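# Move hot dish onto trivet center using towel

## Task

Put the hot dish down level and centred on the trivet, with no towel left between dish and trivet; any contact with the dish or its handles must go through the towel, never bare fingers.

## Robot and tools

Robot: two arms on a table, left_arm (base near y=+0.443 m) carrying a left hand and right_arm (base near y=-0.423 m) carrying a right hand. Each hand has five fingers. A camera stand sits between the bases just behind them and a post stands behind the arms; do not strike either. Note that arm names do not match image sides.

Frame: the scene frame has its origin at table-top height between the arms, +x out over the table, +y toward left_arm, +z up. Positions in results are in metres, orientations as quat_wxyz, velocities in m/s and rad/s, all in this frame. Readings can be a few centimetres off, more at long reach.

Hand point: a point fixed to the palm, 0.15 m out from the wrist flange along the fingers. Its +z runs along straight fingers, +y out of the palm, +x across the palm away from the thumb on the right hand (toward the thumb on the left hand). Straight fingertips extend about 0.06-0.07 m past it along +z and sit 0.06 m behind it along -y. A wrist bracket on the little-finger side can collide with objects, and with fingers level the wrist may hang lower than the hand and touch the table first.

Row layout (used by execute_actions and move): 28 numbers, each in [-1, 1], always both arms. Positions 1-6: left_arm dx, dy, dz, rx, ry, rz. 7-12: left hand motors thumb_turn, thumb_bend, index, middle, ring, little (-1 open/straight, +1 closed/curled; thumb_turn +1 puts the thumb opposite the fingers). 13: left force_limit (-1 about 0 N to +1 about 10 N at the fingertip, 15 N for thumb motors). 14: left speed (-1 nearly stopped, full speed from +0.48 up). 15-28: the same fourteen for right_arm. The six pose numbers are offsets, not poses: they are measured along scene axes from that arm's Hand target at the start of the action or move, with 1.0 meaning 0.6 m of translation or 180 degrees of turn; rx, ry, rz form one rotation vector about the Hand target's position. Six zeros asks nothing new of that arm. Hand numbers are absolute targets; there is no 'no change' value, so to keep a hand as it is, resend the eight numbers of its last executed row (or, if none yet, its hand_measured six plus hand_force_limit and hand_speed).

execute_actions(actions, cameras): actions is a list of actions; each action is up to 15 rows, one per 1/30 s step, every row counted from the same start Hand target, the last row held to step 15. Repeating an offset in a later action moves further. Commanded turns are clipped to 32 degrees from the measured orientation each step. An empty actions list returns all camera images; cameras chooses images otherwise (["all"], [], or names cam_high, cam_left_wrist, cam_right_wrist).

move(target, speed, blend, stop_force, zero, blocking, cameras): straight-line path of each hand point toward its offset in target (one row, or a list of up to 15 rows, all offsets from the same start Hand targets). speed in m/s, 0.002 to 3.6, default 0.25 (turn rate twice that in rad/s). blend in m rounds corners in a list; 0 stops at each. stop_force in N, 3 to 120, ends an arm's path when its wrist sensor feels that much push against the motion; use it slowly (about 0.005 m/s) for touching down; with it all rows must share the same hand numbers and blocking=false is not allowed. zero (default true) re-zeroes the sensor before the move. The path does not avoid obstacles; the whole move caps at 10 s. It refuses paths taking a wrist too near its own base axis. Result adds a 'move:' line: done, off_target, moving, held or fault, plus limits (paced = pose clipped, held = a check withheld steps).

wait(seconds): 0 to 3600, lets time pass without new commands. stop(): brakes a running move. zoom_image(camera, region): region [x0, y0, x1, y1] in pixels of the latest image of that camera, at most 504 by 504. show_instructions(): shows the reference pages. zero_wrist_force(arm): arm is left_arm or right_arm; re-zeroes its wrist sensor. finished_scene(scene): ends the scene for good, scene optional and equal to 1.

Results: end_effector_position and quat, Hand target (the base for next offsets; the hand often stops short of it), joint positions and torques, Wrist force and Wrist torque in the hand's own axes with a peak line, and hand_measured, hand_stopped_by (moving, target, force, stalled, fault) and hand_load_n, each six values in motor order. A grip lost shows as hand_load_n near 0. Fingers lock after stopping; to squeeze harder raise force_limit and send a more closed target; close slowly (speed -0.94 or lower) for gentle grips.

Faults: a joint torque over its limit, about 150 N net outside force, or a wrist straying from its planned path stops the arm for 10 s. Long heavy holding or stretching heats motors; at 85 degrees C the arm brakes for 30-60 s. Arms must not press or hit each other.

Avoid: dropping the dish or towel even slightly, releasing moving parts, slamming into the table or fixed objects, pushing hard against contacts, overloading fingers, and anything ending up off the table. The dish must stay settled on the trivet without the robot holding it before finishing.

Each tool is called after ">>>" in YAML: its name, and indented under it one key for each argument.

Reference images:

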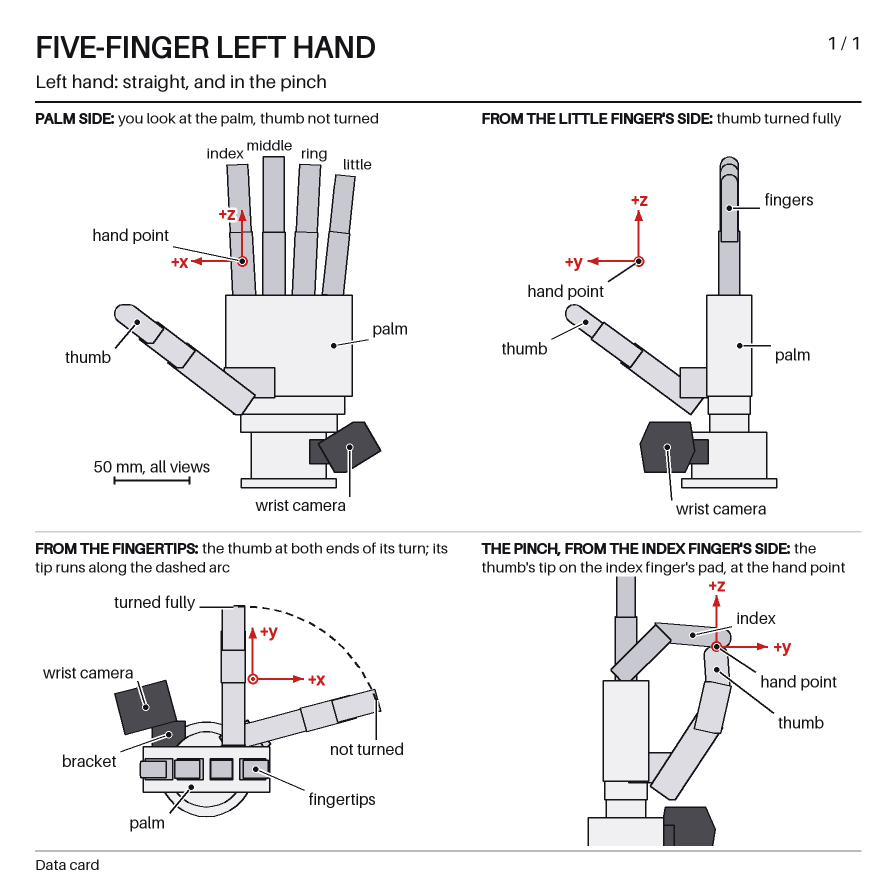

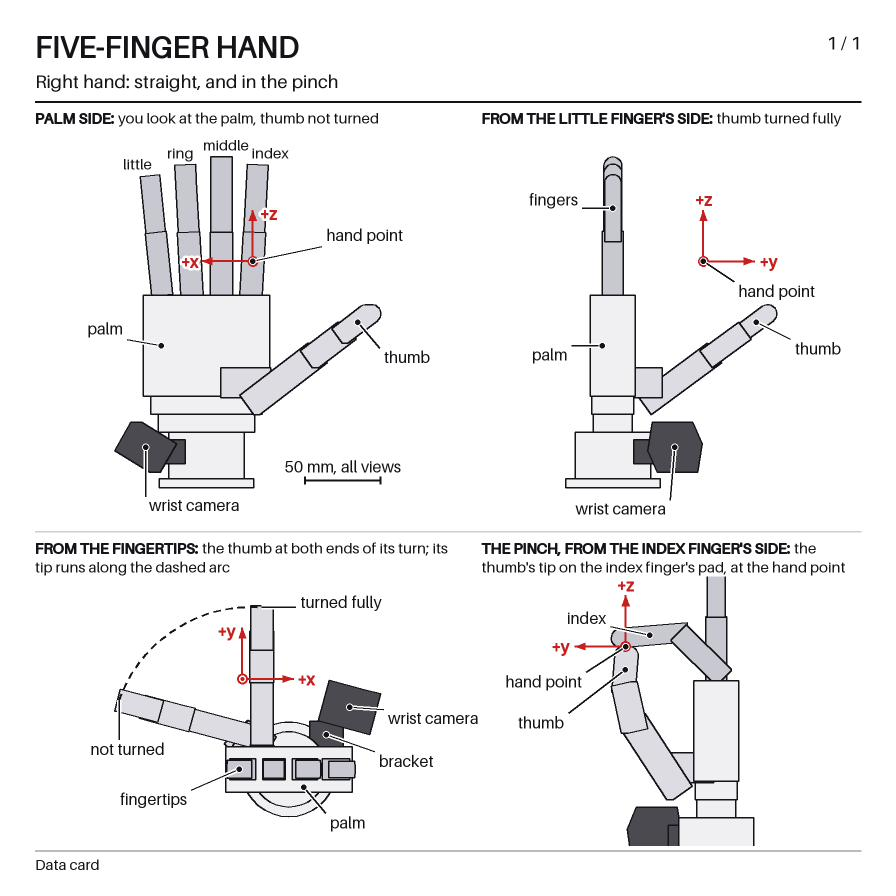

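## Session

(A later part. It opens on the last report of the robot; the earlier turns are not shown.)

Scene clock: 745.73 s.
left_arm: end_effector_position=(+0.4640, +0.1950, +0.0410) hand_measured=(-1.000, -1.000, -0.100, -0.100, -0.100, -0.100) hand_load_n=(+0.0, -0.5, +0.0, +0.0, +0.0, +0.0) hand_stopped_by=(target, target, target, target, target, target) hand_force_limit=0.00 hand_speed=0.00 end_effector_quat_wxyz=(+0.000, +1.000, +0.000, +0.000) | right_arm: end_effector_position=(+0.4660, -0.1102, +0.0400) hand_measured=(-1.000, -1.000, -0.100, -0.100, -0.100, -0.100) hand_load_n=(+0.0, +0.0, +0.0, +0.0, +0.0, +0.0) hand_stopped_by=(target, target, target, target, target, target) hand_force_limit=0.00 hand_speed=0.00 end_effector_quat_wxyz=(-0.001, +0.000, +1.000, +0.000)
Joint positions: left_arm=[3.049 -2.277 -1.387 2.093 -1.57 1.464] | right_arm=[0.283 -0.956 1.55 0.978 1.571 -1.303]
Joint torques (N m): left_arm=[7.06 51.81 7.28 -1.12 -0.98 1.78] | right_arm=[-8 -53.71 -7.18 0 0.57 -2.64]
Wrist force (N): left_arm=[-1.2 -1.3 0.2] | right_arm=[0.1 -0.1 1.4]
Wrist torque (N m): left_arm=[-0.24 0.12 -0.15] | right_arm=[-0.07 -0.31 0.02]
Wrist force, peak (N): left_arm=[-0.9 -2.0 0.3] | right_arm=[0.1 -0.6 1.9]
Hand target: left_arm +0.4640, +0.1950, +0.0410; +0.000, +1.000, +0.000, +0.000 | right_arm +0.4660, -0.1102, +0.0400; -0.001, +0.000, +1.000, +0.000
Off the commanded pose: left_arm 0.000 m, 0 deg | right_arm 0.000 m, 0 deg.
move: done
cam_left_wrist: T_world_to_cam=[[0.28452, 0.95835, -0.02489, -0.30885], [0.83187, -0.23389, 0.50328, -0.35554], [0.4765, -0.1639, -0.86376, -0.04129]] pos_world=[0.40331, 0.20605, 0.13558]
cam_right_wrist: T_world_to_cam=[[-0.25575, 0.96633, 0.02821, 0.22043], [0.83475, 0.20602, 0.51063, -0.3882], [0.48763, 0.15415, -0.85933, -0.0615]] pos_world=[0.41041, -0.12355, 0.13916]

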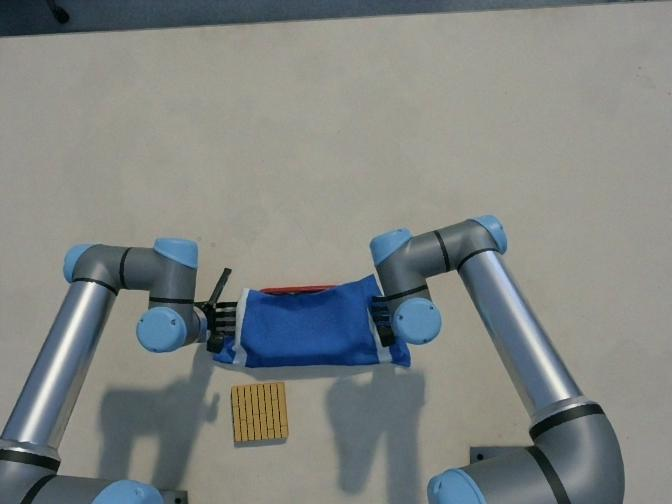

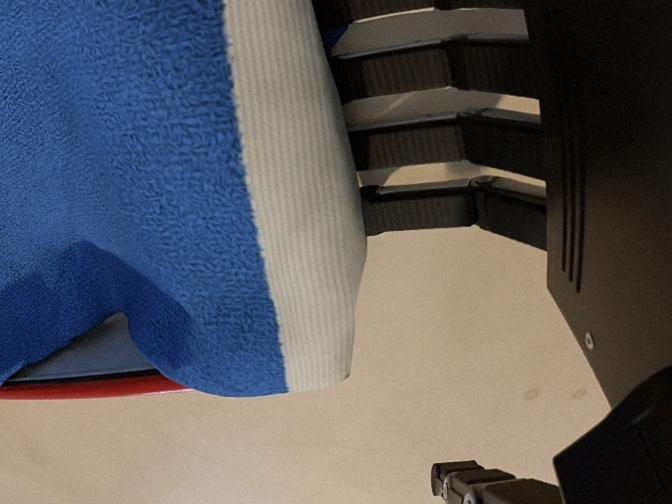

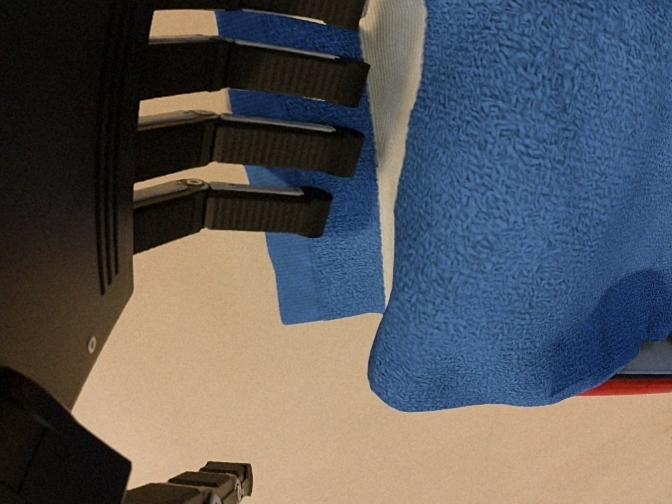

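>>> move:
  target: [0,-0.0417,0,0,0,0,-1,-1,-0.1,-0.1,-0.1,-0.1,0,0,0,0.0387,0,0,0,0,-1,-1,-0.1,-0.1,-0.1,-0.1,0,0]
  speed: 0.02
  stop_force: 5
  cameras: ["all"]

Scene clock: 752.70 s.
left_arm: end_effector_position=(+0.4640, +0.1700, +0.0410) hand_measured=(-1.000, -1.000, -0.100, -0.100, -0.100, -0.100) hand_load_n=(+0.0, +0.0, +0.0, +0.0, +0.0, +0.0) hand_stopped_by=(target, target, target, target, target, target) hand_force_limit=0.00 hand_speed=0.00 end_effector_quat_wxyz=(+0.000, +1.000, +0.000, +0.000) | right_arm: end_effector_position=(+0.4660, -0.0870, +0.0400) hand_measured=(-1.000, -1.000, -0.100, -0.100, -0.100, -0.100) hand_load_n=(+0.0, +0.0, +0.0, +0.0, +0.0, +0.0) hand_stopped_by=(target, target, target, target, target, target) hand_force_limit=0.00 hand_speed=0.00 end_effector_quat_wxyz=(-0.001, +0.000, +1.000, +0.000)
Joint positions: left_arm=[3.001 -2.297 -1.35 2.077 -1.57 1.416] | right_arm=[0.33 -0.93 1.505 0.998 1.571 -1.256]
Joint torques (N m): left_arm=[6.69 52.17 6.95 -1.07 -0.93 1.84] | right_arm=[-8.11 -54.57 -7.2 -0.1 -0.83 -2.75]
Wrist force (N): left_arm=[-0.6 -2.3 0.2] | right_arm=[-0.1 0.0 1.3]
Wrist torque (N m): left_arm=[-0.19 0.03 -0.07] | right_arm=[-0.02 -0.27 -0.02]
Wrist force, peak (N): left_arm=[-0.6 -5.5 -0.7] | right_arm=[0.1 -0.2 1.8]
Hand target: left_arm +0.4640, +0.1700, +0.0410; +0.000, +1.000, +0.000, +0.000 | right_arm +0.4660, -0.0870, +0.0400; -0.001, +0.000, +1.000, +0.000
Off the commanded pose: left_arm 0.000 m, 0 deg | right_arm 0.000 m, 0 deg.
move: done
cam_left_wrist: T_world_to_cam=[[0.28452, 0.95835, -0.02489, -0.28489], [0.83187, -0.23389, 0.50328, -0.36139], [0.4765, -0.1639, -0.86376, -0.04539]] pos_world=[0.40331, 0.18105, 0.13558]
cam_right_wrist: T_world_to_cam=[[-0.25575, 0.96633, 0.02821, 0.19801], [0.83475, 0.20602, 0.51063, -0.39298], [0.48763, 0.15415, -0.85933, -0.06507]] pos_world=[0.41041, -0.10035, 0.13916]

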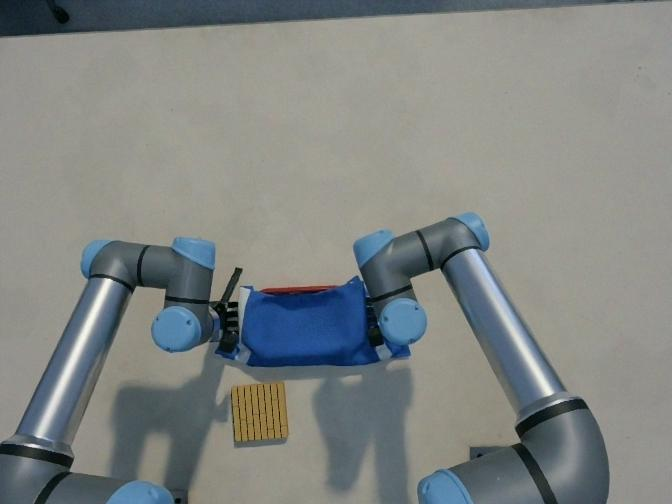

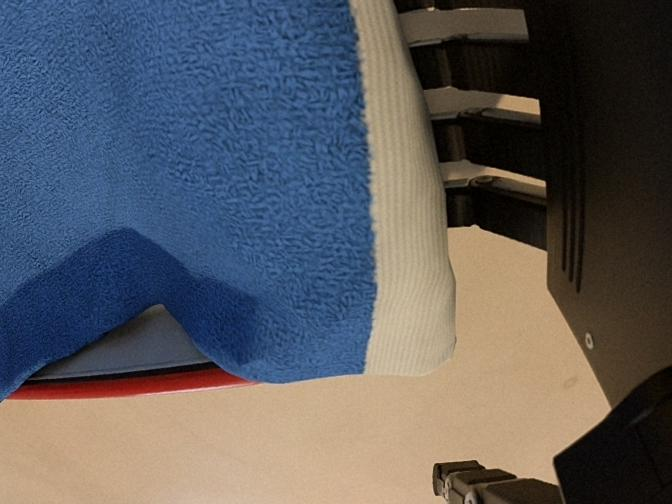

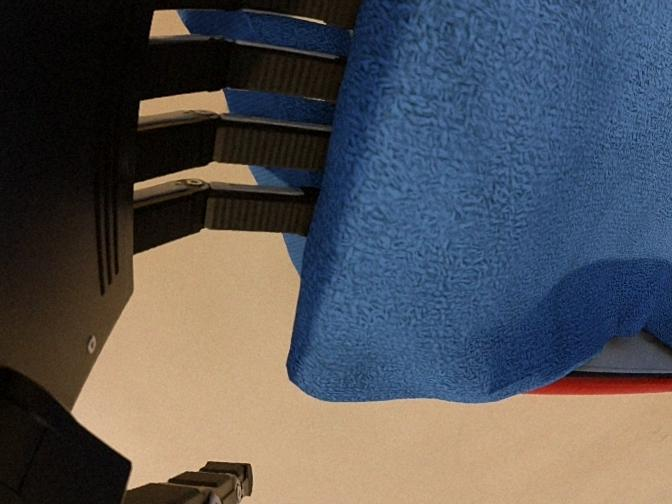

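>>> move:
  target: [0,-0.015,0,0,0,0,-1,-1,-0.1,-0.1,-0.1,-0.1,0,0,0,0.0167,0,0,0,0,-1,-1,-0.1,-0.1,-0.1,-0.1,0,0]
  speed: 0.02
  stop_force: 6
  cameras: ["all"]

Scene clock: 766.30 s.
left_arm: end_effector_position=(+0.4640, +0.1610, +0.0410) hand_measured=(-1.000, -1.000, -0.100, -0.100, -0.100, -0.100) hand_load_n=(+0.0, +0.0, +0.0, +0.5, +0.0, +0.0) hand_stopped_by=(target, target, target, target, target, target) hand_force_limit=0.00 hand_speed=0.00 end_effector_quat_wxyz=(+0.000, +1.000, +0.000, +0.000) | right_arm: end_effector_position=(+0.4660, -0.0770, +0.0400) hand_measured=(-1.000, -1.000, -0.100, -0.100, -0.100, -0.100) hand_load_n=(+0.0, +0.0, +0.0, +0.0, +0.0, +0.0) hand_stopped_by=(target, target, target, target, target, target) hand_force_limit=0.00 hand_speed=0.00 end_effector_quat_wxyz=(-0.001, +0.000, +1.000, +0.000)
Joint positions: left_arm=[2.984 -2.305 -1.336 2.07 -1.57 1.399] | right_arm=[0.349 -0.919 1.485 1.007 1.571 -1.237]
Joint torques (N m): left_arm=[5.44 51.92 7.32 -0.96 -0.71 1.71] | right_arm=[-8.61 -54.12 -8.14 -0.24 -2.43 -2.82]
Wrist force (N): left_arm=[-0.7 -4.7 -0.5] | right_arm=[-0.3 -1.4 0.6]
Wrist torque (N m): left_arm=[-0.32 0.04 -0.02] | right_arm=[-0.04 -0.19 -0.07]
Wrist force, peak (N): left_arm=[-0.6 -6.2 -0.5] | right_arm=[0.0 -2.5 0.4]
Hand target: left_arm +0.4640, +0.1610, +0.0410; +0.000, +1.000, +0.000, +0.000 | right_arm +0.4660, -0.0770, +0.0400; -0.001, +0.000, +1.000, +0.000
Off the commanded pose: left_arm 0.000 m, 0 deg | right_arm 0.000 m, 0 deg.
move: done
cam_left_wrist: T_world_to_cam=[[0.28452, 0.95835, -0.02489, -0.27626], [0.83187, -0.23389, 0.50328, -0.3635], [0.4765, -0.1639, -0.86376, -0.04687]] pos_world=[0.40331, 0.17205, 0.13558]
cam_right_wrist: T_world_to_cam=[[-0.25575, 0.96633, 0.02821, 0.18835], [0.83475, 0.20602, 0.51063, -0.39504], [0.48763, 0.15415, -0.85933, -0.06662]] pos_world=[0.41041, -0.09035, 0.13916]

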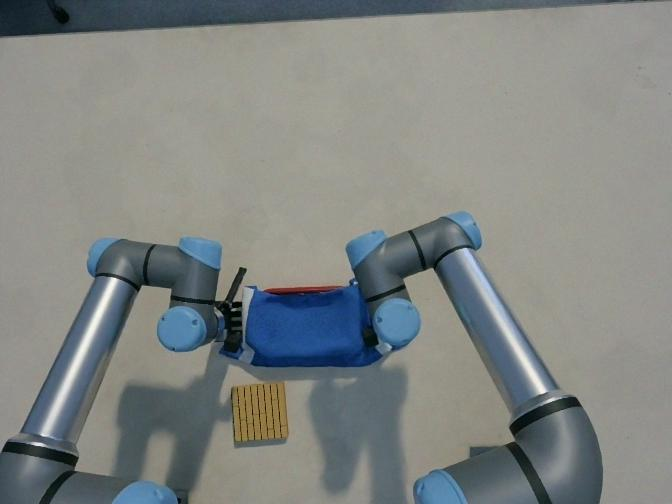

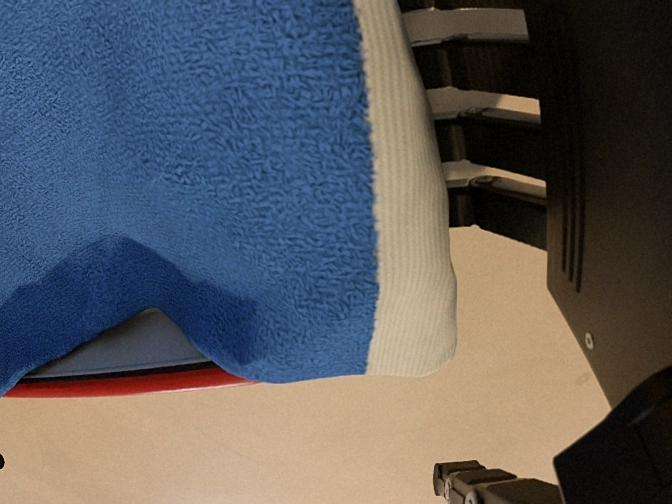

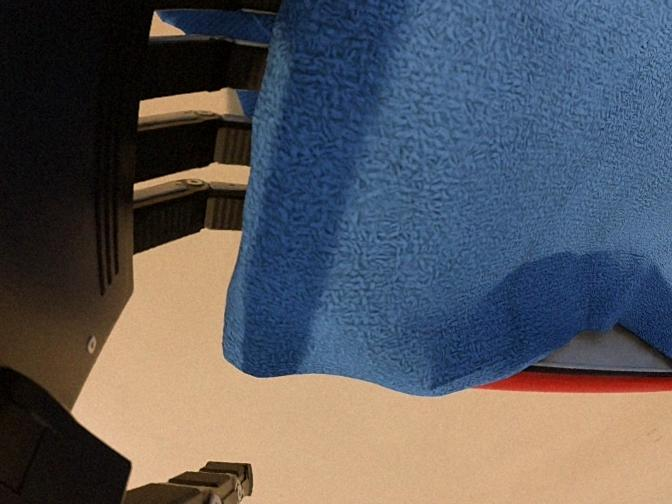

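>>> zoom_image:
  camera: "cam_high"
  region: [190, 260, 430, 450]

>>> zoom_image:
  camera: "cam_high"
  region: [230, 270, 370, 380]

Scaled by 2.100 from the camera's image (finer frame: 960x720).

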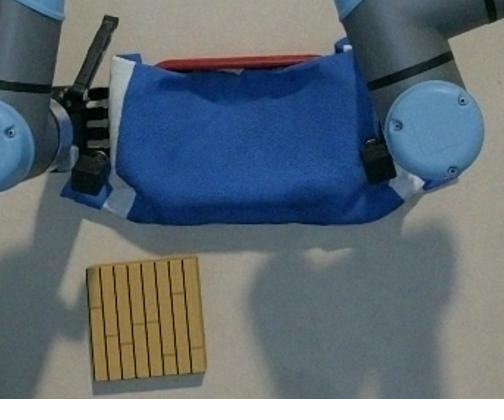

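Scaled by 3.600 from the camera's image (finer frame: 960x720).

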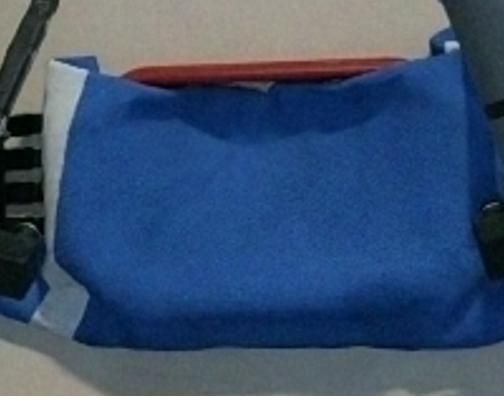

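>>> execute_actions:
  actions: []
  cameras: ["all"]

Scene clock: 826.23 s.
left_arm: end_effector_position=(+0.4640, +0.1610, +0.0410) hand_measured=(-1.000, -1.000, -0.100, -0.100, -0.100, -0.100) hand_load_n=(+0.0, +0.0, +0.0, +1.0, +0.0, +0.0) hand_stopped_by=(target, target, target, target, target, target) hand_force_limit=0.00 hand_speed=0.00 end_effector_quat_wxyz=(+0.000, +1.000, +0.000, +0.000) | right_arm: end_effector_position=(+0.4660, -0.0770, +0.0400) hand_measured=(-1.000, -1.000, -0.100, -0.100, -0.100, -0.100) hand_load_n=(+0.0, +0.0, +0.0, +0.0, +0.0, +0.0) hand_stopped_by=(target, target, target, target, target, target) hand_force_limit=0.00 hand_speed=0.00 end_effector_quat_wxyz=(-0.001, +0.000, +1.000, +0.000)
Joint positions: left_arm=[2.984 -2.304 -1.336 2.07 -1.57 1.399] | right_arm=[0.349 -0.919 1.485 1.007 1.571 -1.237]
Joint velocities: within noise
Joint torques (N m): left_arm=[5.42 52.23 7.19 -0.91 -0.77 1.76] | right_arm=[-7.43 -55 -7.69 -0.25 -2.44 -2.7]
Wrist force (N): left_arm=[-0.6 -4.9 -0.7] | right_arm=[-0.3 -1.6 0.1]
Wrist torque (N m): left_arm=[-0.36 0.04 -0.01] | right_arm=[-0.05 -0.19 -0.07]
Wrist force, peak (N): left_arm=[-0.8 -5.1 -0.2] | right_arm=[-0.1 -1.8 0.7]
Hand target: left_arm +0.4640, +0.1610, +0.0410; +0.000, +1.000, +0.000, +0.000 | right_arm +0.4660, -0.0770, +0.0400; -0.001, +0.000, +1.000, +0.000
Off the commanded pose: left_arm 0.000 m, 0 deg | right_arm 0.000 m, 0 deg.
camera_calibration:
cam_left_wrist: T_world_to_cam=[[0.28452, 0.95835, -0.02489, -0.27626], [0.83187, -0.23389, 0.50328, -0.3635], [0.4765, -0.1639, -0.86376, -0.04687]] pos_world=[0.40331, 0.17205, 0.13558]
cam_right_wrist: T_world_to_cam=[[-0.25575, 0.96633, 0.02821, 0.18835], [0.83475, 0.20602, 0.51063, -0.39504], [0.48763, 0.15415, -0.85933, -0.06662]] pos_world=[0.41041, -0.09035, 0.13916]

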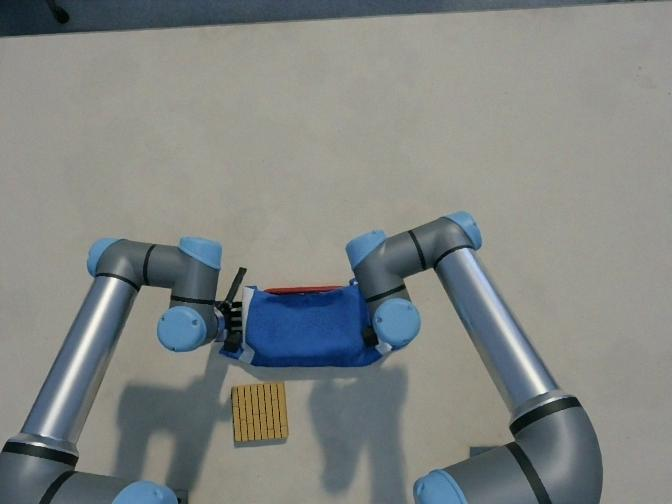

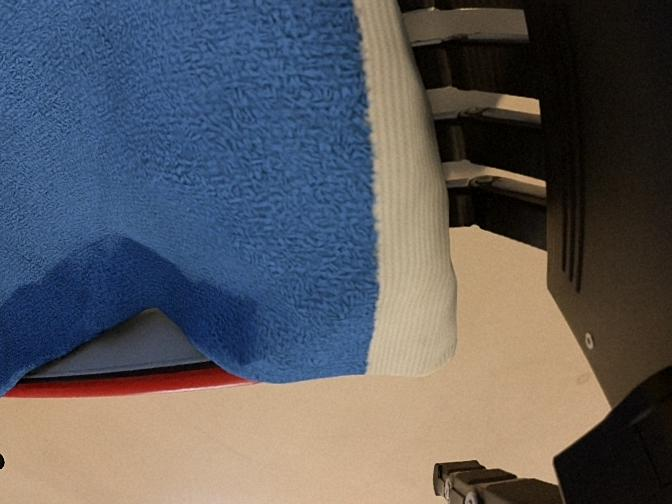

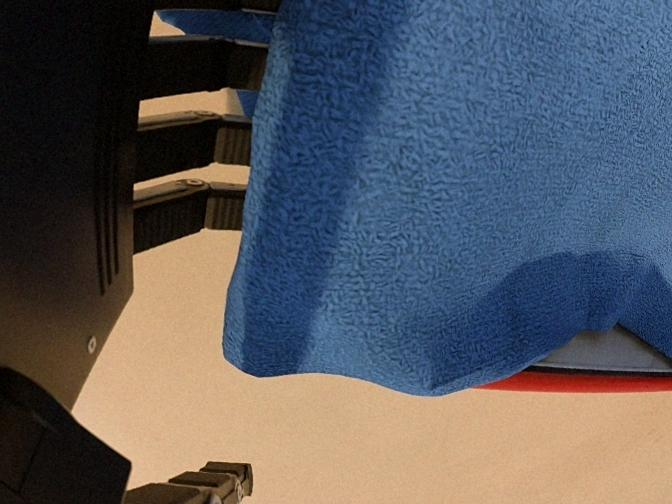

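>>> zoom_image:
  camera: "cam_high"
  region: [200, 250, 420, 390]

>>> zoom_image:
  camera: "cam_left_wrist"
  region: [300, 0, 560, 260]

>>> zoom_image:
  camera: "cam_right_wrist"
  region: [110, 0, 370, 260]

Scaled by 2.291 from the camera's image (finer frame: 960x720).

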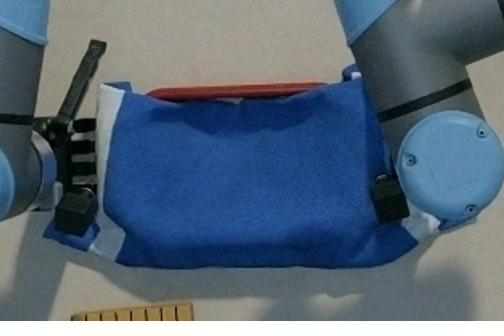

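Scaled by 1.938 from the camera's image (finer frame: 960x720).

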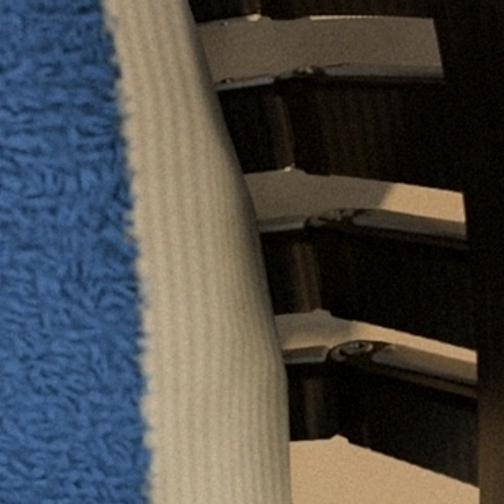

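Scaled by 1.938 from the camera's image (finer frame: 960x720).

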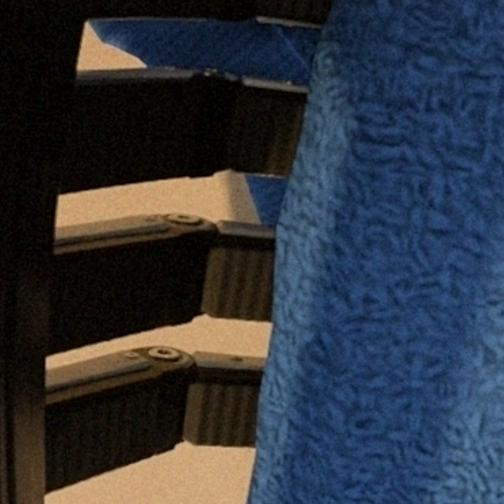

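>>> move:
  target: [0,0,0,0,0,0,-1,-1,0.06,0.06,0.06,0.06,0,-0.9,0,0,0,0,0,0,-1,-1,0.06,0.06,0.06,0.06,0,-0.9]
  speed: 0.02
  cameras: ["all"]

Scene clock: 900.50 s.
left_arm: end_effector_position=(+0.4640, +0.1610, +0.0410) hand_measured=(-1.000, -1.000, +0.060, -0.056, +0.060, +0.060) hand_load_n=(+0.0, +0.0, +1.5, +4.0, +2.5, +0.5) hand_stopped_by=(target, target, target, force, target, target) hand_force_limit=0.00 hand_speed=-0.90 end_effector_quat_wxyz=(+0.000, +1.000, +0.000, +0.000) | right_arm: end_effector_position=(+0.4660, -0.0770, +0.0400) hand_measured=(-1.000, -1.000, +0.060, -0.046, +0.060, +0.060) hand_load_n=(+0.0, -0.5, +1.5, +5.0, +4.0, +1.0) hand_stopped_by=(target, target, target, force, target, target) hand_force_limit=0.00 hand_speed=-0.90 end_effector_quat_wxyz=(-0.001, +0.000, +1.000, +0.000)
Joint positions: left_arm=[2.984 -2.304 -1.336 2.07 -1.57 1.399] | right_arm=[0.349 -0.919 1.485 1.007 1.571 -1.237]
Joint torques (N m): left_arm=[1.39 52.28 10.18 -1.48 3.47 1.79] | right_arm=[-1.06 -54.35 -11.31 -0.15 -2.47 -2.5]
Wrist force (N): left_arm=[-1.2 -12.1 4.7] | right_arm=[-0.1 -9.2 4.9]
Wrist torque (N m): left_arm=[-0.80 0.28 0.12] | right_arm=[-0.24 -0.38 -0.24]
Wrist force, peak (N): left_arm=[-1.3 -12.1 5.3] | right_arm=[0.3 -9.5 5.4]
Hand target: left_arm +0.4640, +0.1610, +0.0410; +0.000, +1.000, +0.000, +0.000 | right_arm +0.4660, -0.0770, +0.0400; -0.001, +0.000, +1.000, +0.000
Off the commanded pose: left_arm 0.000 m, 0 deg | right_arm 0.000 m, 0 deg.
move: done
cam_left_wrist: T_world_to_cam=[[0.28452, 0.95835, -0.02489, -0.27626], [0.83187, -0.23389, 0.50328, -0.3635], [0.4765, -0.1639, -0.86376, -0.04687]] pos_world=[0.40331, 0.17205, 0.13558]
cam_right_wrist: T_world_to_cam=[[-0.25575, 0.96633, 0.02821, 0.18835], [0.83478, 0.20603, 0.51059, -0.39504], [0.48759, 0.15413, -0.85936, -0.0666]] pos_world=[0.41041, -0.09035, 0.13916]

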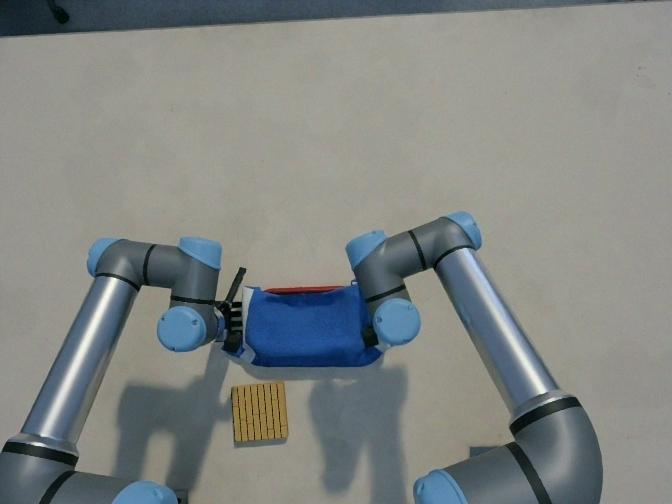

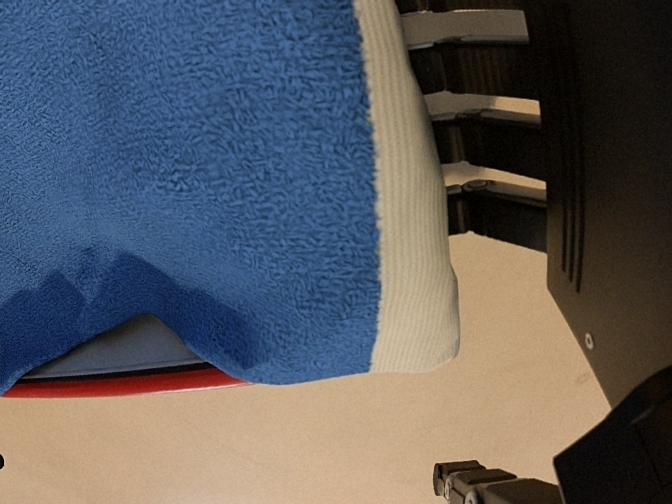

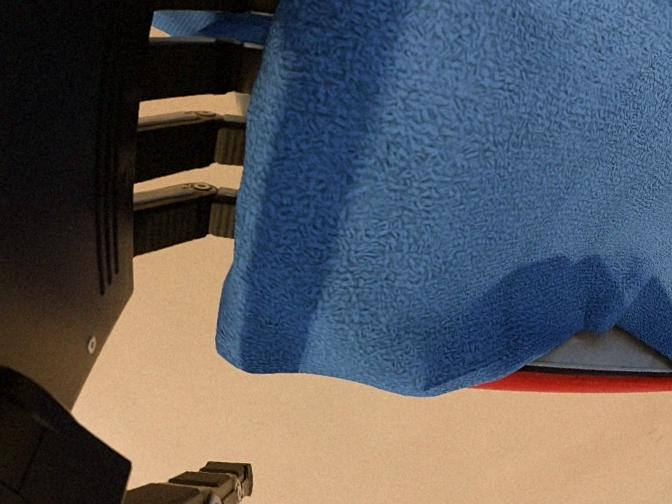

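>>> move:
  target: [0,0,0.005,0,0,0,-1,-1,0.06,0.06,0.06,0.06,0,-0.9,0,0,0.0067,0,0,0,-1,-1,0.06,0.06,0.06,0.06,0,-0.9]
  speed: 0.01
  stop_force: 12
  cameras: ["all"]

Scene clock: 909.20 s.
left_arm: end_effector_position=(+0.4640, +0.1610, +0.0440) hand_measured=(-1.000, -1.000, +0.060, -0.056, +0.060, +0.060) hand_load_n=(-0.5, +0.0, +1.5, +3.5, +3.0, +1.0) hand_stopped_by=(target, target, target, force, target, target) hand_force_limit=0.00 hand_speed=-0.90 end_effector_quat_wxyz=(+0.000, +1.000, +0.000, +0.000) | right_arm: end_effector_position=(+0.4661, -0.0770, +0.0441) hand_measured=(-1.000, -1.000, +0.060, -0.046, +0.060, +0.060) hand_load_n=(+0.0, -0.5, +2.0, +5.0, +4.5, +2.0) hand_stopped_by=(target, target, target, force, target, target) hand_force_limit=0.00 hand_speed=-0.90 end_effector_quat_wxyz=(-0.001, +0.000, +1.000, +0.000)
Joint positions: left_arm=[2.984 -2.301 -1.334 2.064 -1.57 1.399] | right_arm=[0.349 -0.924 1.482 1.015 1.571 -1.237]
Joint torques (N m): left_arm=[-11.47 45.22 16.52 -1.43 4.22 1.64] | right_arm=[7.41 -40.46 -13.63 -0.15 -2.52 -2.49]
Wrist force (N): left_arm=[-0.7 -11.4 6.5] | right_arm=[-0.3 -9.1 7.6]
Wrist torque (N m): left_arm=[-0.81 0.29 0.14] | right_arm=[-0.30 -0.47 -0.23]
Wrist force, peak (N): left_arm=[-1.3 -12.5 5.2] | right_arm=[-0.2 -9.0 7.9]
Hand target: left_arm +0.4640, +0.1610, +0.0440; +0.000, +1.000, +0.000, +0.000 | right_arm +0.4660, -0.0770, +0.0440; -0.001, +0.000, +1.000, +0.000
Off the commanded pose: left_arm 0.000 m, 0 deg | right_arm 0.000 m, 0 deg.
move: done
cam_left_wrist: T_world_to_cam=[[0.28454, 0.95834, -0.02488, -0.2762], [0.83183, -0.23392, 0.50333, -0.365], [0.47654, -0.16391, -0.86374, -0.04429]] pos_world=[0.40331, 0.17205, 0.13858]
cam_right_wrist: T_world_to_cam=[[-0.25574, 0.96633, 0.02819, 0.18823], [0.83471, 0.20601, 0.51071, -0.39708], [0.48771, 0.15414, -0.85929, -0.06322]] pos_world=[0.41041, -0.09035, 0.14316]

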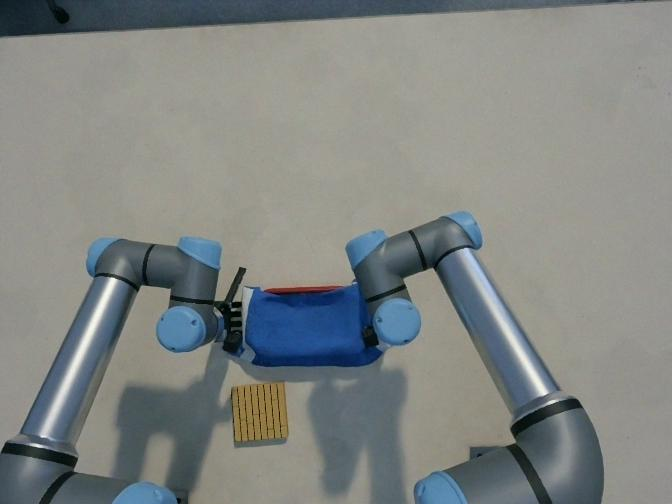

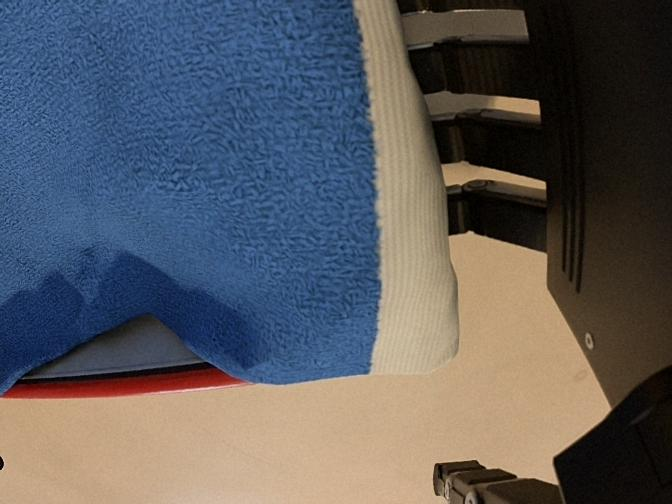

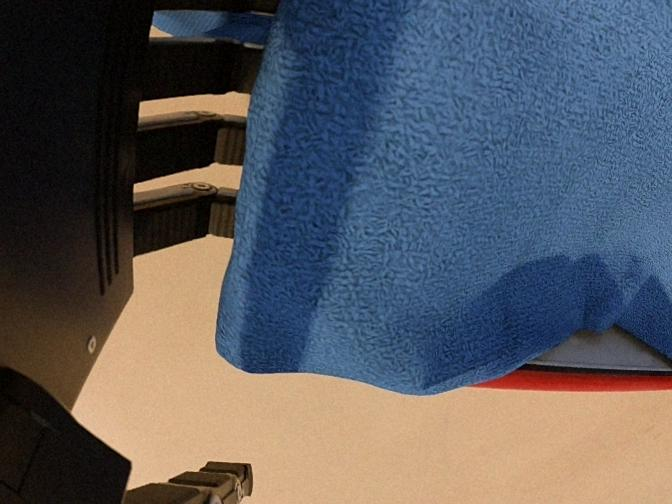

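>>> move:
  target: [0,0,0,0,0,0,0.2,-1,0.06,0.06,0.06,0.06,0,-0.7,0,0,0,0,0,0,0.2,-1,0.06,0.06,0.06,0.06,0,-0.7]
  speed: 0.01
  cameras: ["all"]

Scene clock: 922.50 s.
left_arm: end_effector_position=(+0.4640, +0.1610, +0.0440) hand_measured=(+0.200, -1.000, +0.060, -0.056, +0.060, +0.060) hand_load_n=(+0.0, +0.0, +1.5, +3.5, +3.0, +1.0) hand_stopped_by=(target, target, target, force, target, target) hand_force_limit=0.00 hand_speed=-0.70 end_effector_quat_wxyz=(+0.000, +1.000, +0.000, +0.000) | right_arm: end_effector_position=(+0.4660, -0.0770, +0.0440) hand_measured=(+0.200, -1.000, +0.060, -0.046, +0.060, +0.060) hand_load_n=(+0.0, +0.0, +2.0, +5.5, +4.5, +2.5) hand_stopped_by=(target, target, target, force, target, target) hand_force_limit=0.00 hand_speed=-0.70 end_effector_quat_wxyz=(-0.001, +0.000, +1.000, +0.000)
Joint positions: left_arm=[2.984 -2.301 -1.334 2.064 -1.57 1.399] | right_arm=[0.349 -0.924 1.482 1.015 1.571 -1.237]
Joint torques (N m): left_arm=[-10.29 43.1 10.77 -1.48 3.96 1.65] | right_arm=[7.78 -37.1 -11.1 -0.17 -2.55 -2.33]
Wrist force (N): left_arm=[-0.7 -11.4 6.2] | right_arm=[-0.4 -8.9 7.2]
Wrist torque (N m): left_arm=[-0.80 0.30 0.14] | right_arm=[-0.25 -0.47 -0.23]
Wrist force, peak (N): left_arm=[-1.0 -11.7 6.7] | right_arm=[-0.1 -9.0 8.1]
Hand target: left_arm +0.4640, +0.1610, +0.0440; +0.000, +1.000, +0.000, +0.000 | right_arm +0.4660, -0.0770, +0.0440; -0.001, +0.000, +1.000, +0.000
Off the commanded pose: left_arm 0.000 m, 0 deg | right_arm 0.000 m, 0 deg.
move: done
cam_left_wrist: T_world_to_cam=[[0.28452, 0.95835, -0.02489, -0.27619], [0.83187, -0.23389, 0.50328, -0.36501], [0.4765, -0.1639, -0.86376, -0.04428]] pos_world=[0.40331, 0.17205, 0.13858]
cam_right_wrist: T_world_to_cam=[[-0.25575, 0.96633, 0.02821, 0.18823], [0.83475, 0.20602, 0.51063, -0.39708], [0.48763, 0.15415, -0.85933, -0.06318]] pos_world=[0.41041, -0.09035, 0.14316]

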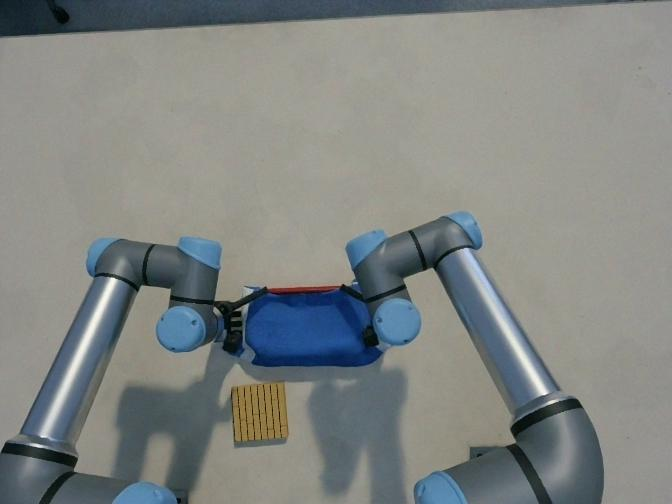

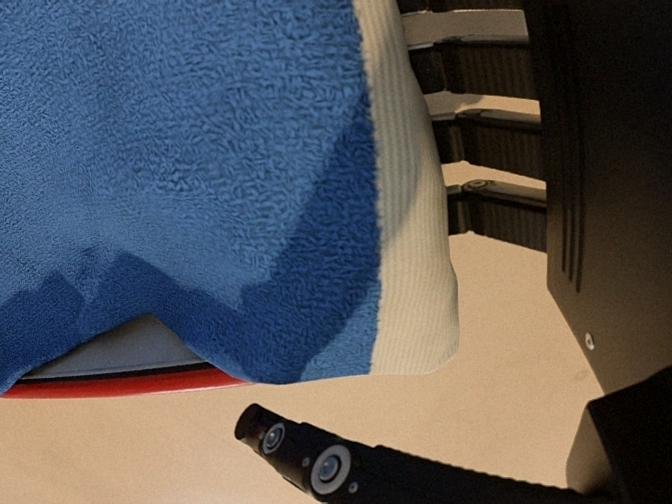

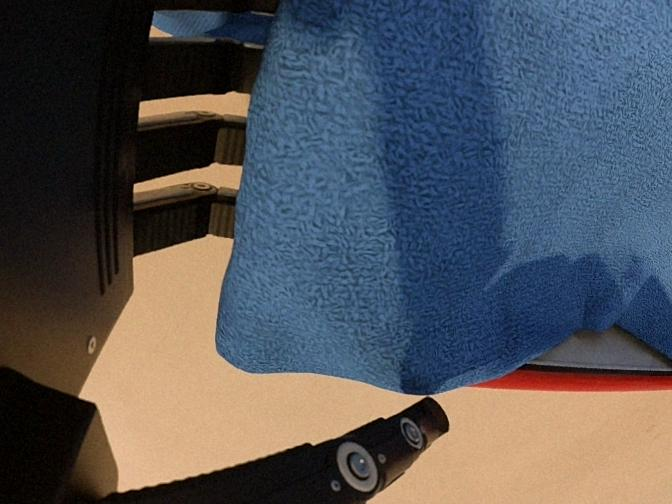

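>>> move:
  target: [0,0,0,0,0,0,0.6,-1,0.06,0.06,0.06,0.06,0,-0.7,0,0,0,0,0,0,0.6,-1,0.06,0.06,0.06,0.06,0,-0.7]
  speed: 0.01
  cameras: ["cam_left_wrist","cam_right_wrist"]

Scene clock: 949.07 s.
left_arm: end_effector_position=(+0.4640, +0.1610, +0.0440) hand_measured=(+0.600, -1.000, +0.060, -0.056, +0.060, +0.060) hand_load_n=(+0.0, +0.0, +1.5, +3.5, +3.0, +1.5) hand_stopped_by=(target, target, target, force, target, target) hand_force_limit=0.00 hand_speed=-0.70 end_effector_quat_wxyz=(+0.000, +1.000, +0.000, +0.000) | right_arm: end_effector_position=(+0.4660, -0.0770, +0.0440) hand_measured=(+0.600, -1.000, +0.060, -0.046, +0.060, +0.060) hand_load_n=(+0.0, -0.5, +2.5, +5.5, +4.5, +2.0) hand_stopped_by=(target, target, target, force, target, target) hand_force_limit=0.00 hand_speed=-0.70 end_effector_quat_wxyz=(-0.001, +0.000, +1.000, +0.000)
Joint positions: left_arm=[2.984 -2.301 -1.334 2.064 -1.57 1.399] | right_arm=[0.349 -0.924 1.482 1.015 1.571 -1.237]
Joint torques (N m): left_arm=[-10.43 43.74 10.74 -1.51 3.7 1.7] | right_arm=[7.34 -36.69 -11.56 -0.08 -2.67 -2.27]
Wrist force (N): left_arm=[-0.6 -11.5 6.2] | right_arm=[-0.4 -9.1 7.5]
Wrist torque (N m): left_arm=[-0.80 0.28 0.15] | right_arm=[-0.30 -0.46 -0.23]
Wrist force, peak (N): left_arm=[-1.0 -11.7 6.6] | right_arm=[-0.3 -9.1 8.1]
Hand target: left_arm +0.4640, +0.1610, +0.0440; +0.000, +1.000, +0.000, +0.000 | right_arm +0.4660, -0.0770, +0.0440; -0.001, +0.000, +1.000, +0.000
Off the commanded pose: left_arm 0.000 m, 0 deg | right_arm 0.000 m, 0 deg.
move: done
cam_left_wrist: T_world_to_cam=[[0.28452, 0.95835, -0.02489, -0.27619], [0.83187, -0.23389, 0.50328, -0.36501], [0.4765, -0.1639, -0.86376, -0.04428]] pos_world=[0.40331, 0.17205, 0.13858]
cam_right_wrist: T_world_to_cam=[[-0.25575, 0.96633, 0.02821, 0.18823], [0.83475, 0.20602, 0.51063, -0.39708], [0.48763, 0.15415, -0.85933, -0.06318]] pos_world=[0.41041, -0.09035, 0.14316]

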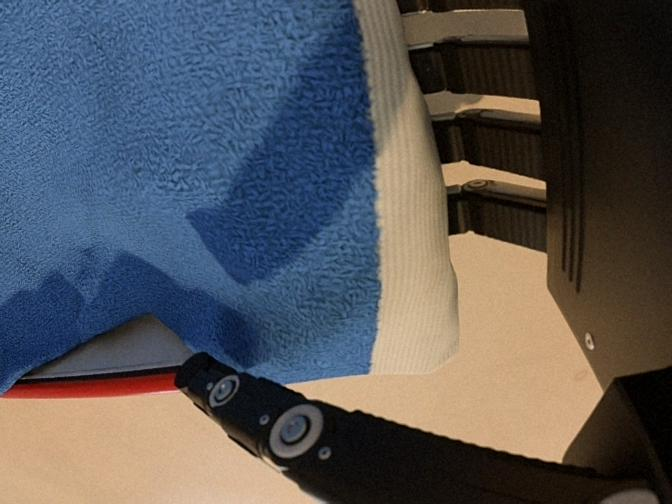

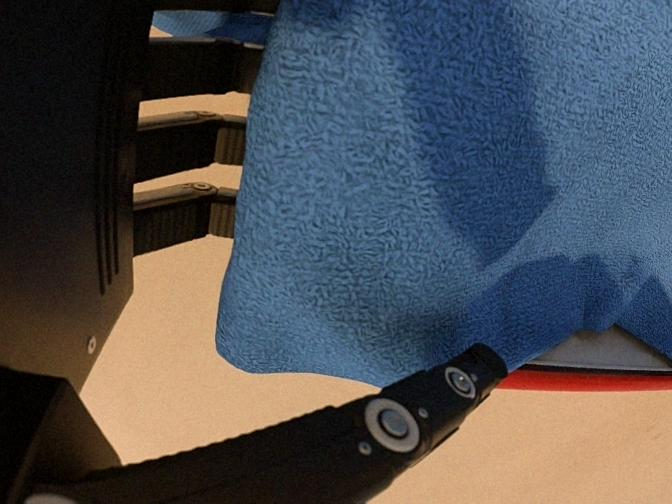

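>>> move:
  target: [0,0,0,0,0,0,1,-1,0.06,0.06,0.06,0.06,0,-0.7,0,0,0,0,0,0,1,-1,0.06,0.06,0.06,0.06,0,-0.7]
  speed: 0.01
  cameras: ["cam_left_wrist","cam_right_wrist"]

Scene clock: 956.37 s.
left_arm: end_effector_position=(+0.4640, +0.1610, +0.0440) hand_measured=(+1.000, -1.000, +0.060, -0.056, +0.060, +0.060) hand_load_n=(+0.0, +0.0, +1.5, +3.5, +3.0, +1.0) hand_stopped_by=(target, target, target, force, target, target) hand_force_limit=0.00 hand_speed=-0.70 end_effector_quat_wxyz=(+0.000, +1.000, +0.000, +0.000) | right_arm: end_effector_position=(+0.4660, -0.0770, +0.0440) hand_measured=(+1.000, -1.000, +0.060, -0.046, +0.060, +0.060) hand_load_n=(+0.0, +0.0, +2.0, +5.5, +4.0, +2.0) hand_stopped_by=(target, target, target, force, target, target) hand_force_limit=0.00 hand_speed=-0.70 end_effector_quat_wxyz=(-0.001, +0.000, +1.000, +0.000)
Joint positions: left_arm=[2.984 -2.301 -1.334 2.064 -1.57 1.399] | right_arm=[0.349 -0.924 1.482 1.015 1.571 -1.237]
Joint torques (N m): left_arm=[-10.39 43.47 10.7 -1.72 3.44 1.68] | right_arm=[7.49 -37.33 -11.63 0.47 -2.78 -2.23]
Wrist force (N): left_arm=[-0.6 -11.3 6.2] | right_arm=[-0.6 -9.0 7.6]
Wrist torque (N m): left_arm=[-0.78 0.29 0.13] | right_arm=[-0.29 -0.45 -0.24]
Wrist force, peak (N): left_arm=[-0.8 -11.7 6.8] | right_arm=[-0.3 -9.1 8.1]
Hand target: left_arm +0.4640, +0.1610, +0.0440; +0.000, +1.000, +0.000, +0.000 | right_arm +0.4660, -0.0770, +0.0440; -0.001, +0.000, +1.000, +0.000
Off the commanded pose: left_arm 0.000 m, 0 deg | right_arm 0.000 m, 0 deg.
move: done
cam_left_wrist: T_world_to_cam=[[0.28452, 0.95835, -0.02489, -0.27619], [0.83187, -0.23389, 0.50328, -0.36501], [0.4765, -0.1639, -0.86376, -0.04428]] pos_world=[0.40331, 0.17205, 0.13858]
cam_right_wrist: T_world_to_cam=[[-0.25575, 0.96633, 0.02821, 0.18823], [0.83475, 0.20602, 0.51063, -0.39708], [0.48763, 0.15415, -0.85933, -0.06318]] pos_world=[0.41041, -0.09035, 0.14316]

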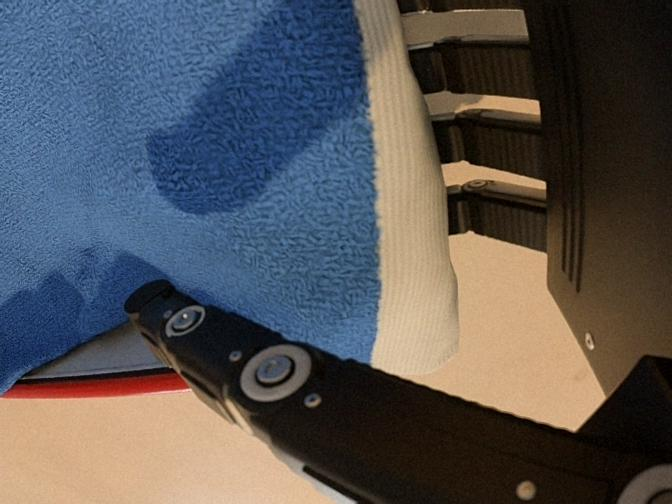

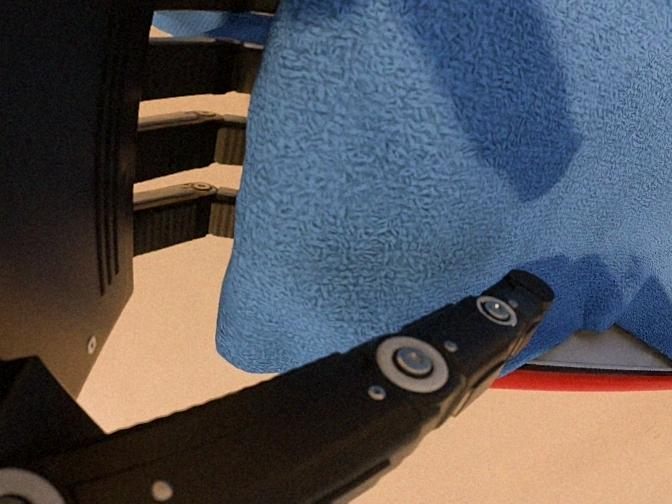

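>>> move:
  target: [0,0,0,0,0,0,1,-0.5,0.06,0.06,0.06,0.06,-0.6,-0.92,0,0,0,0,0,0,1,-0.5,0.06,0.06,0.06,0.06,-0.6,-0.92]
  speed: 0.01
  cameras: ["cam_left_wrist","cam_right_wrist"]

Scene clock: 968.67 s.
left_arm: end_effector_position=(+0.4640, +0.1610, +0.0440) hand_measured=(+1.000, -0.574, +0.060, -0.056, +0.060, +0.060) hand_load_n=(+0.0, +3.0, +2.0, +4.0, +3.5, +1.0) hand_stopped_by=(target, force, target, force, target, target) hand_force_limit=-0.60 hand_speed=-0.92 end_effector_quat_wxyz=(+0.000, +1.000, +0.000, +0.000) | right_arm: end_effector_position=(+0.4660, -0.0770, +0.0440) hand_measured=(+1.000, -0.570, +0.060, -0.046, +0.060, +0.060) hand_load_n=(+0.0, +3.0, +3.0, +6.0, +5.0, +2.5) hand_stopped_by=(target, force, target, force, target, target) hand_force_limit=-0.60 hand_speed=-0.92 end_effector_quat_wxyz=(-0.001, +0.000, +1.000, +0.000)
Joint positions: left_arm=[2.984 -2.301 -1.334 2.064 -1.57 1.399] | right_arm=[0.349 -0.924 1.482 1.015 1.571 -1.237]
Joint torques (N m): left_arm=[-9.91 43.04 11.06 -1.86 2.87 1.64] | right_arm=[7.63 -37.35 -11.6 1.17 -2.6 -1.96]
Wrist force (N): left_arm=[-1.1 -7.8 6.7] | right_arm=[-0.4 -5.7 7.8]
Wrist torque (N m): left_arm=[-0.48 0.33 0.07] | right_arm=[-0.06 -0.45 -0.18]
Wrist force, peak (N): left_arm=[-1.0 -11.8 6.6] | right_arm=[-0.3 -9.2 8.1]
Hand target: left_arm +0.4640, +0.1610, +0.0440; +0.000, +1.000, +0.000, +0.000 | right_arm +0.4660, -0.0770, +0.0440; -0.001, +0.000, +1.000, +0.000
Off the commanded pose: left_arm 0.000 m, 0 deg | right_arm 0.000 m, 0 deg.
move: done
cam_left_wrist: T_world_to_cam=[[0.28452, 0.95835, -0.02489, -0.27619], [0.83187, -0.23389, 0.50328, -0.36501], [0.4765, -0.1639, -0.86376, -0.04428]] pos_world=[0.40331, 0.17205, 0.13858]
cam_right_wrist: T_world_to_cam=[[-0.25575, 0.96633, 0.02821, 0.18823], [0.83475, 0.20602, 0.51063, -0.39708], [0.48763, 0.15415, -0.85933, -0.06318]] pos_world=[0.41041, -0.09035, 0.14316]

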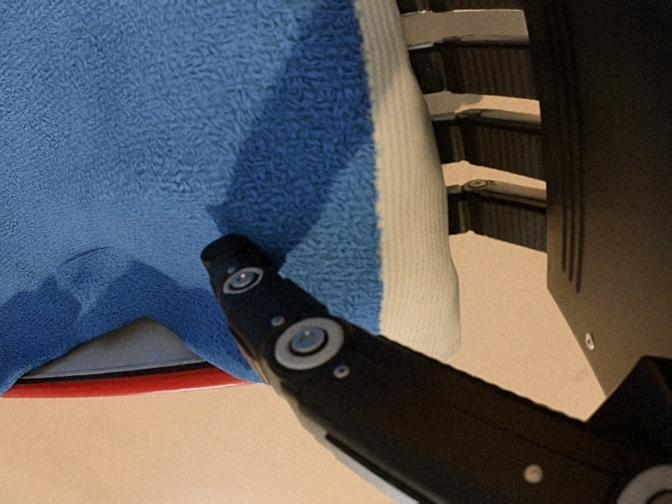

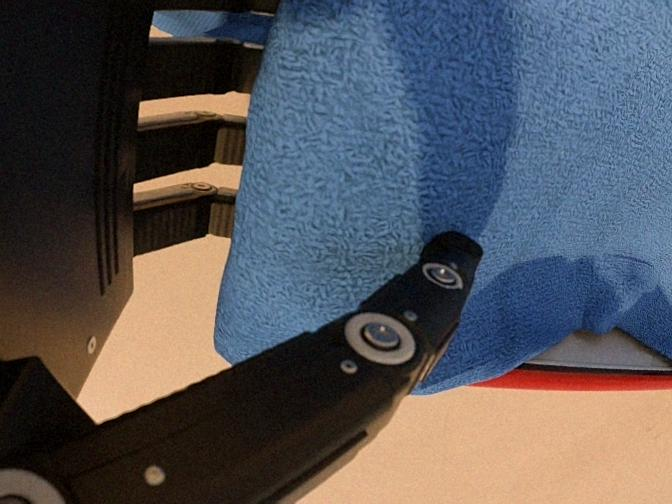

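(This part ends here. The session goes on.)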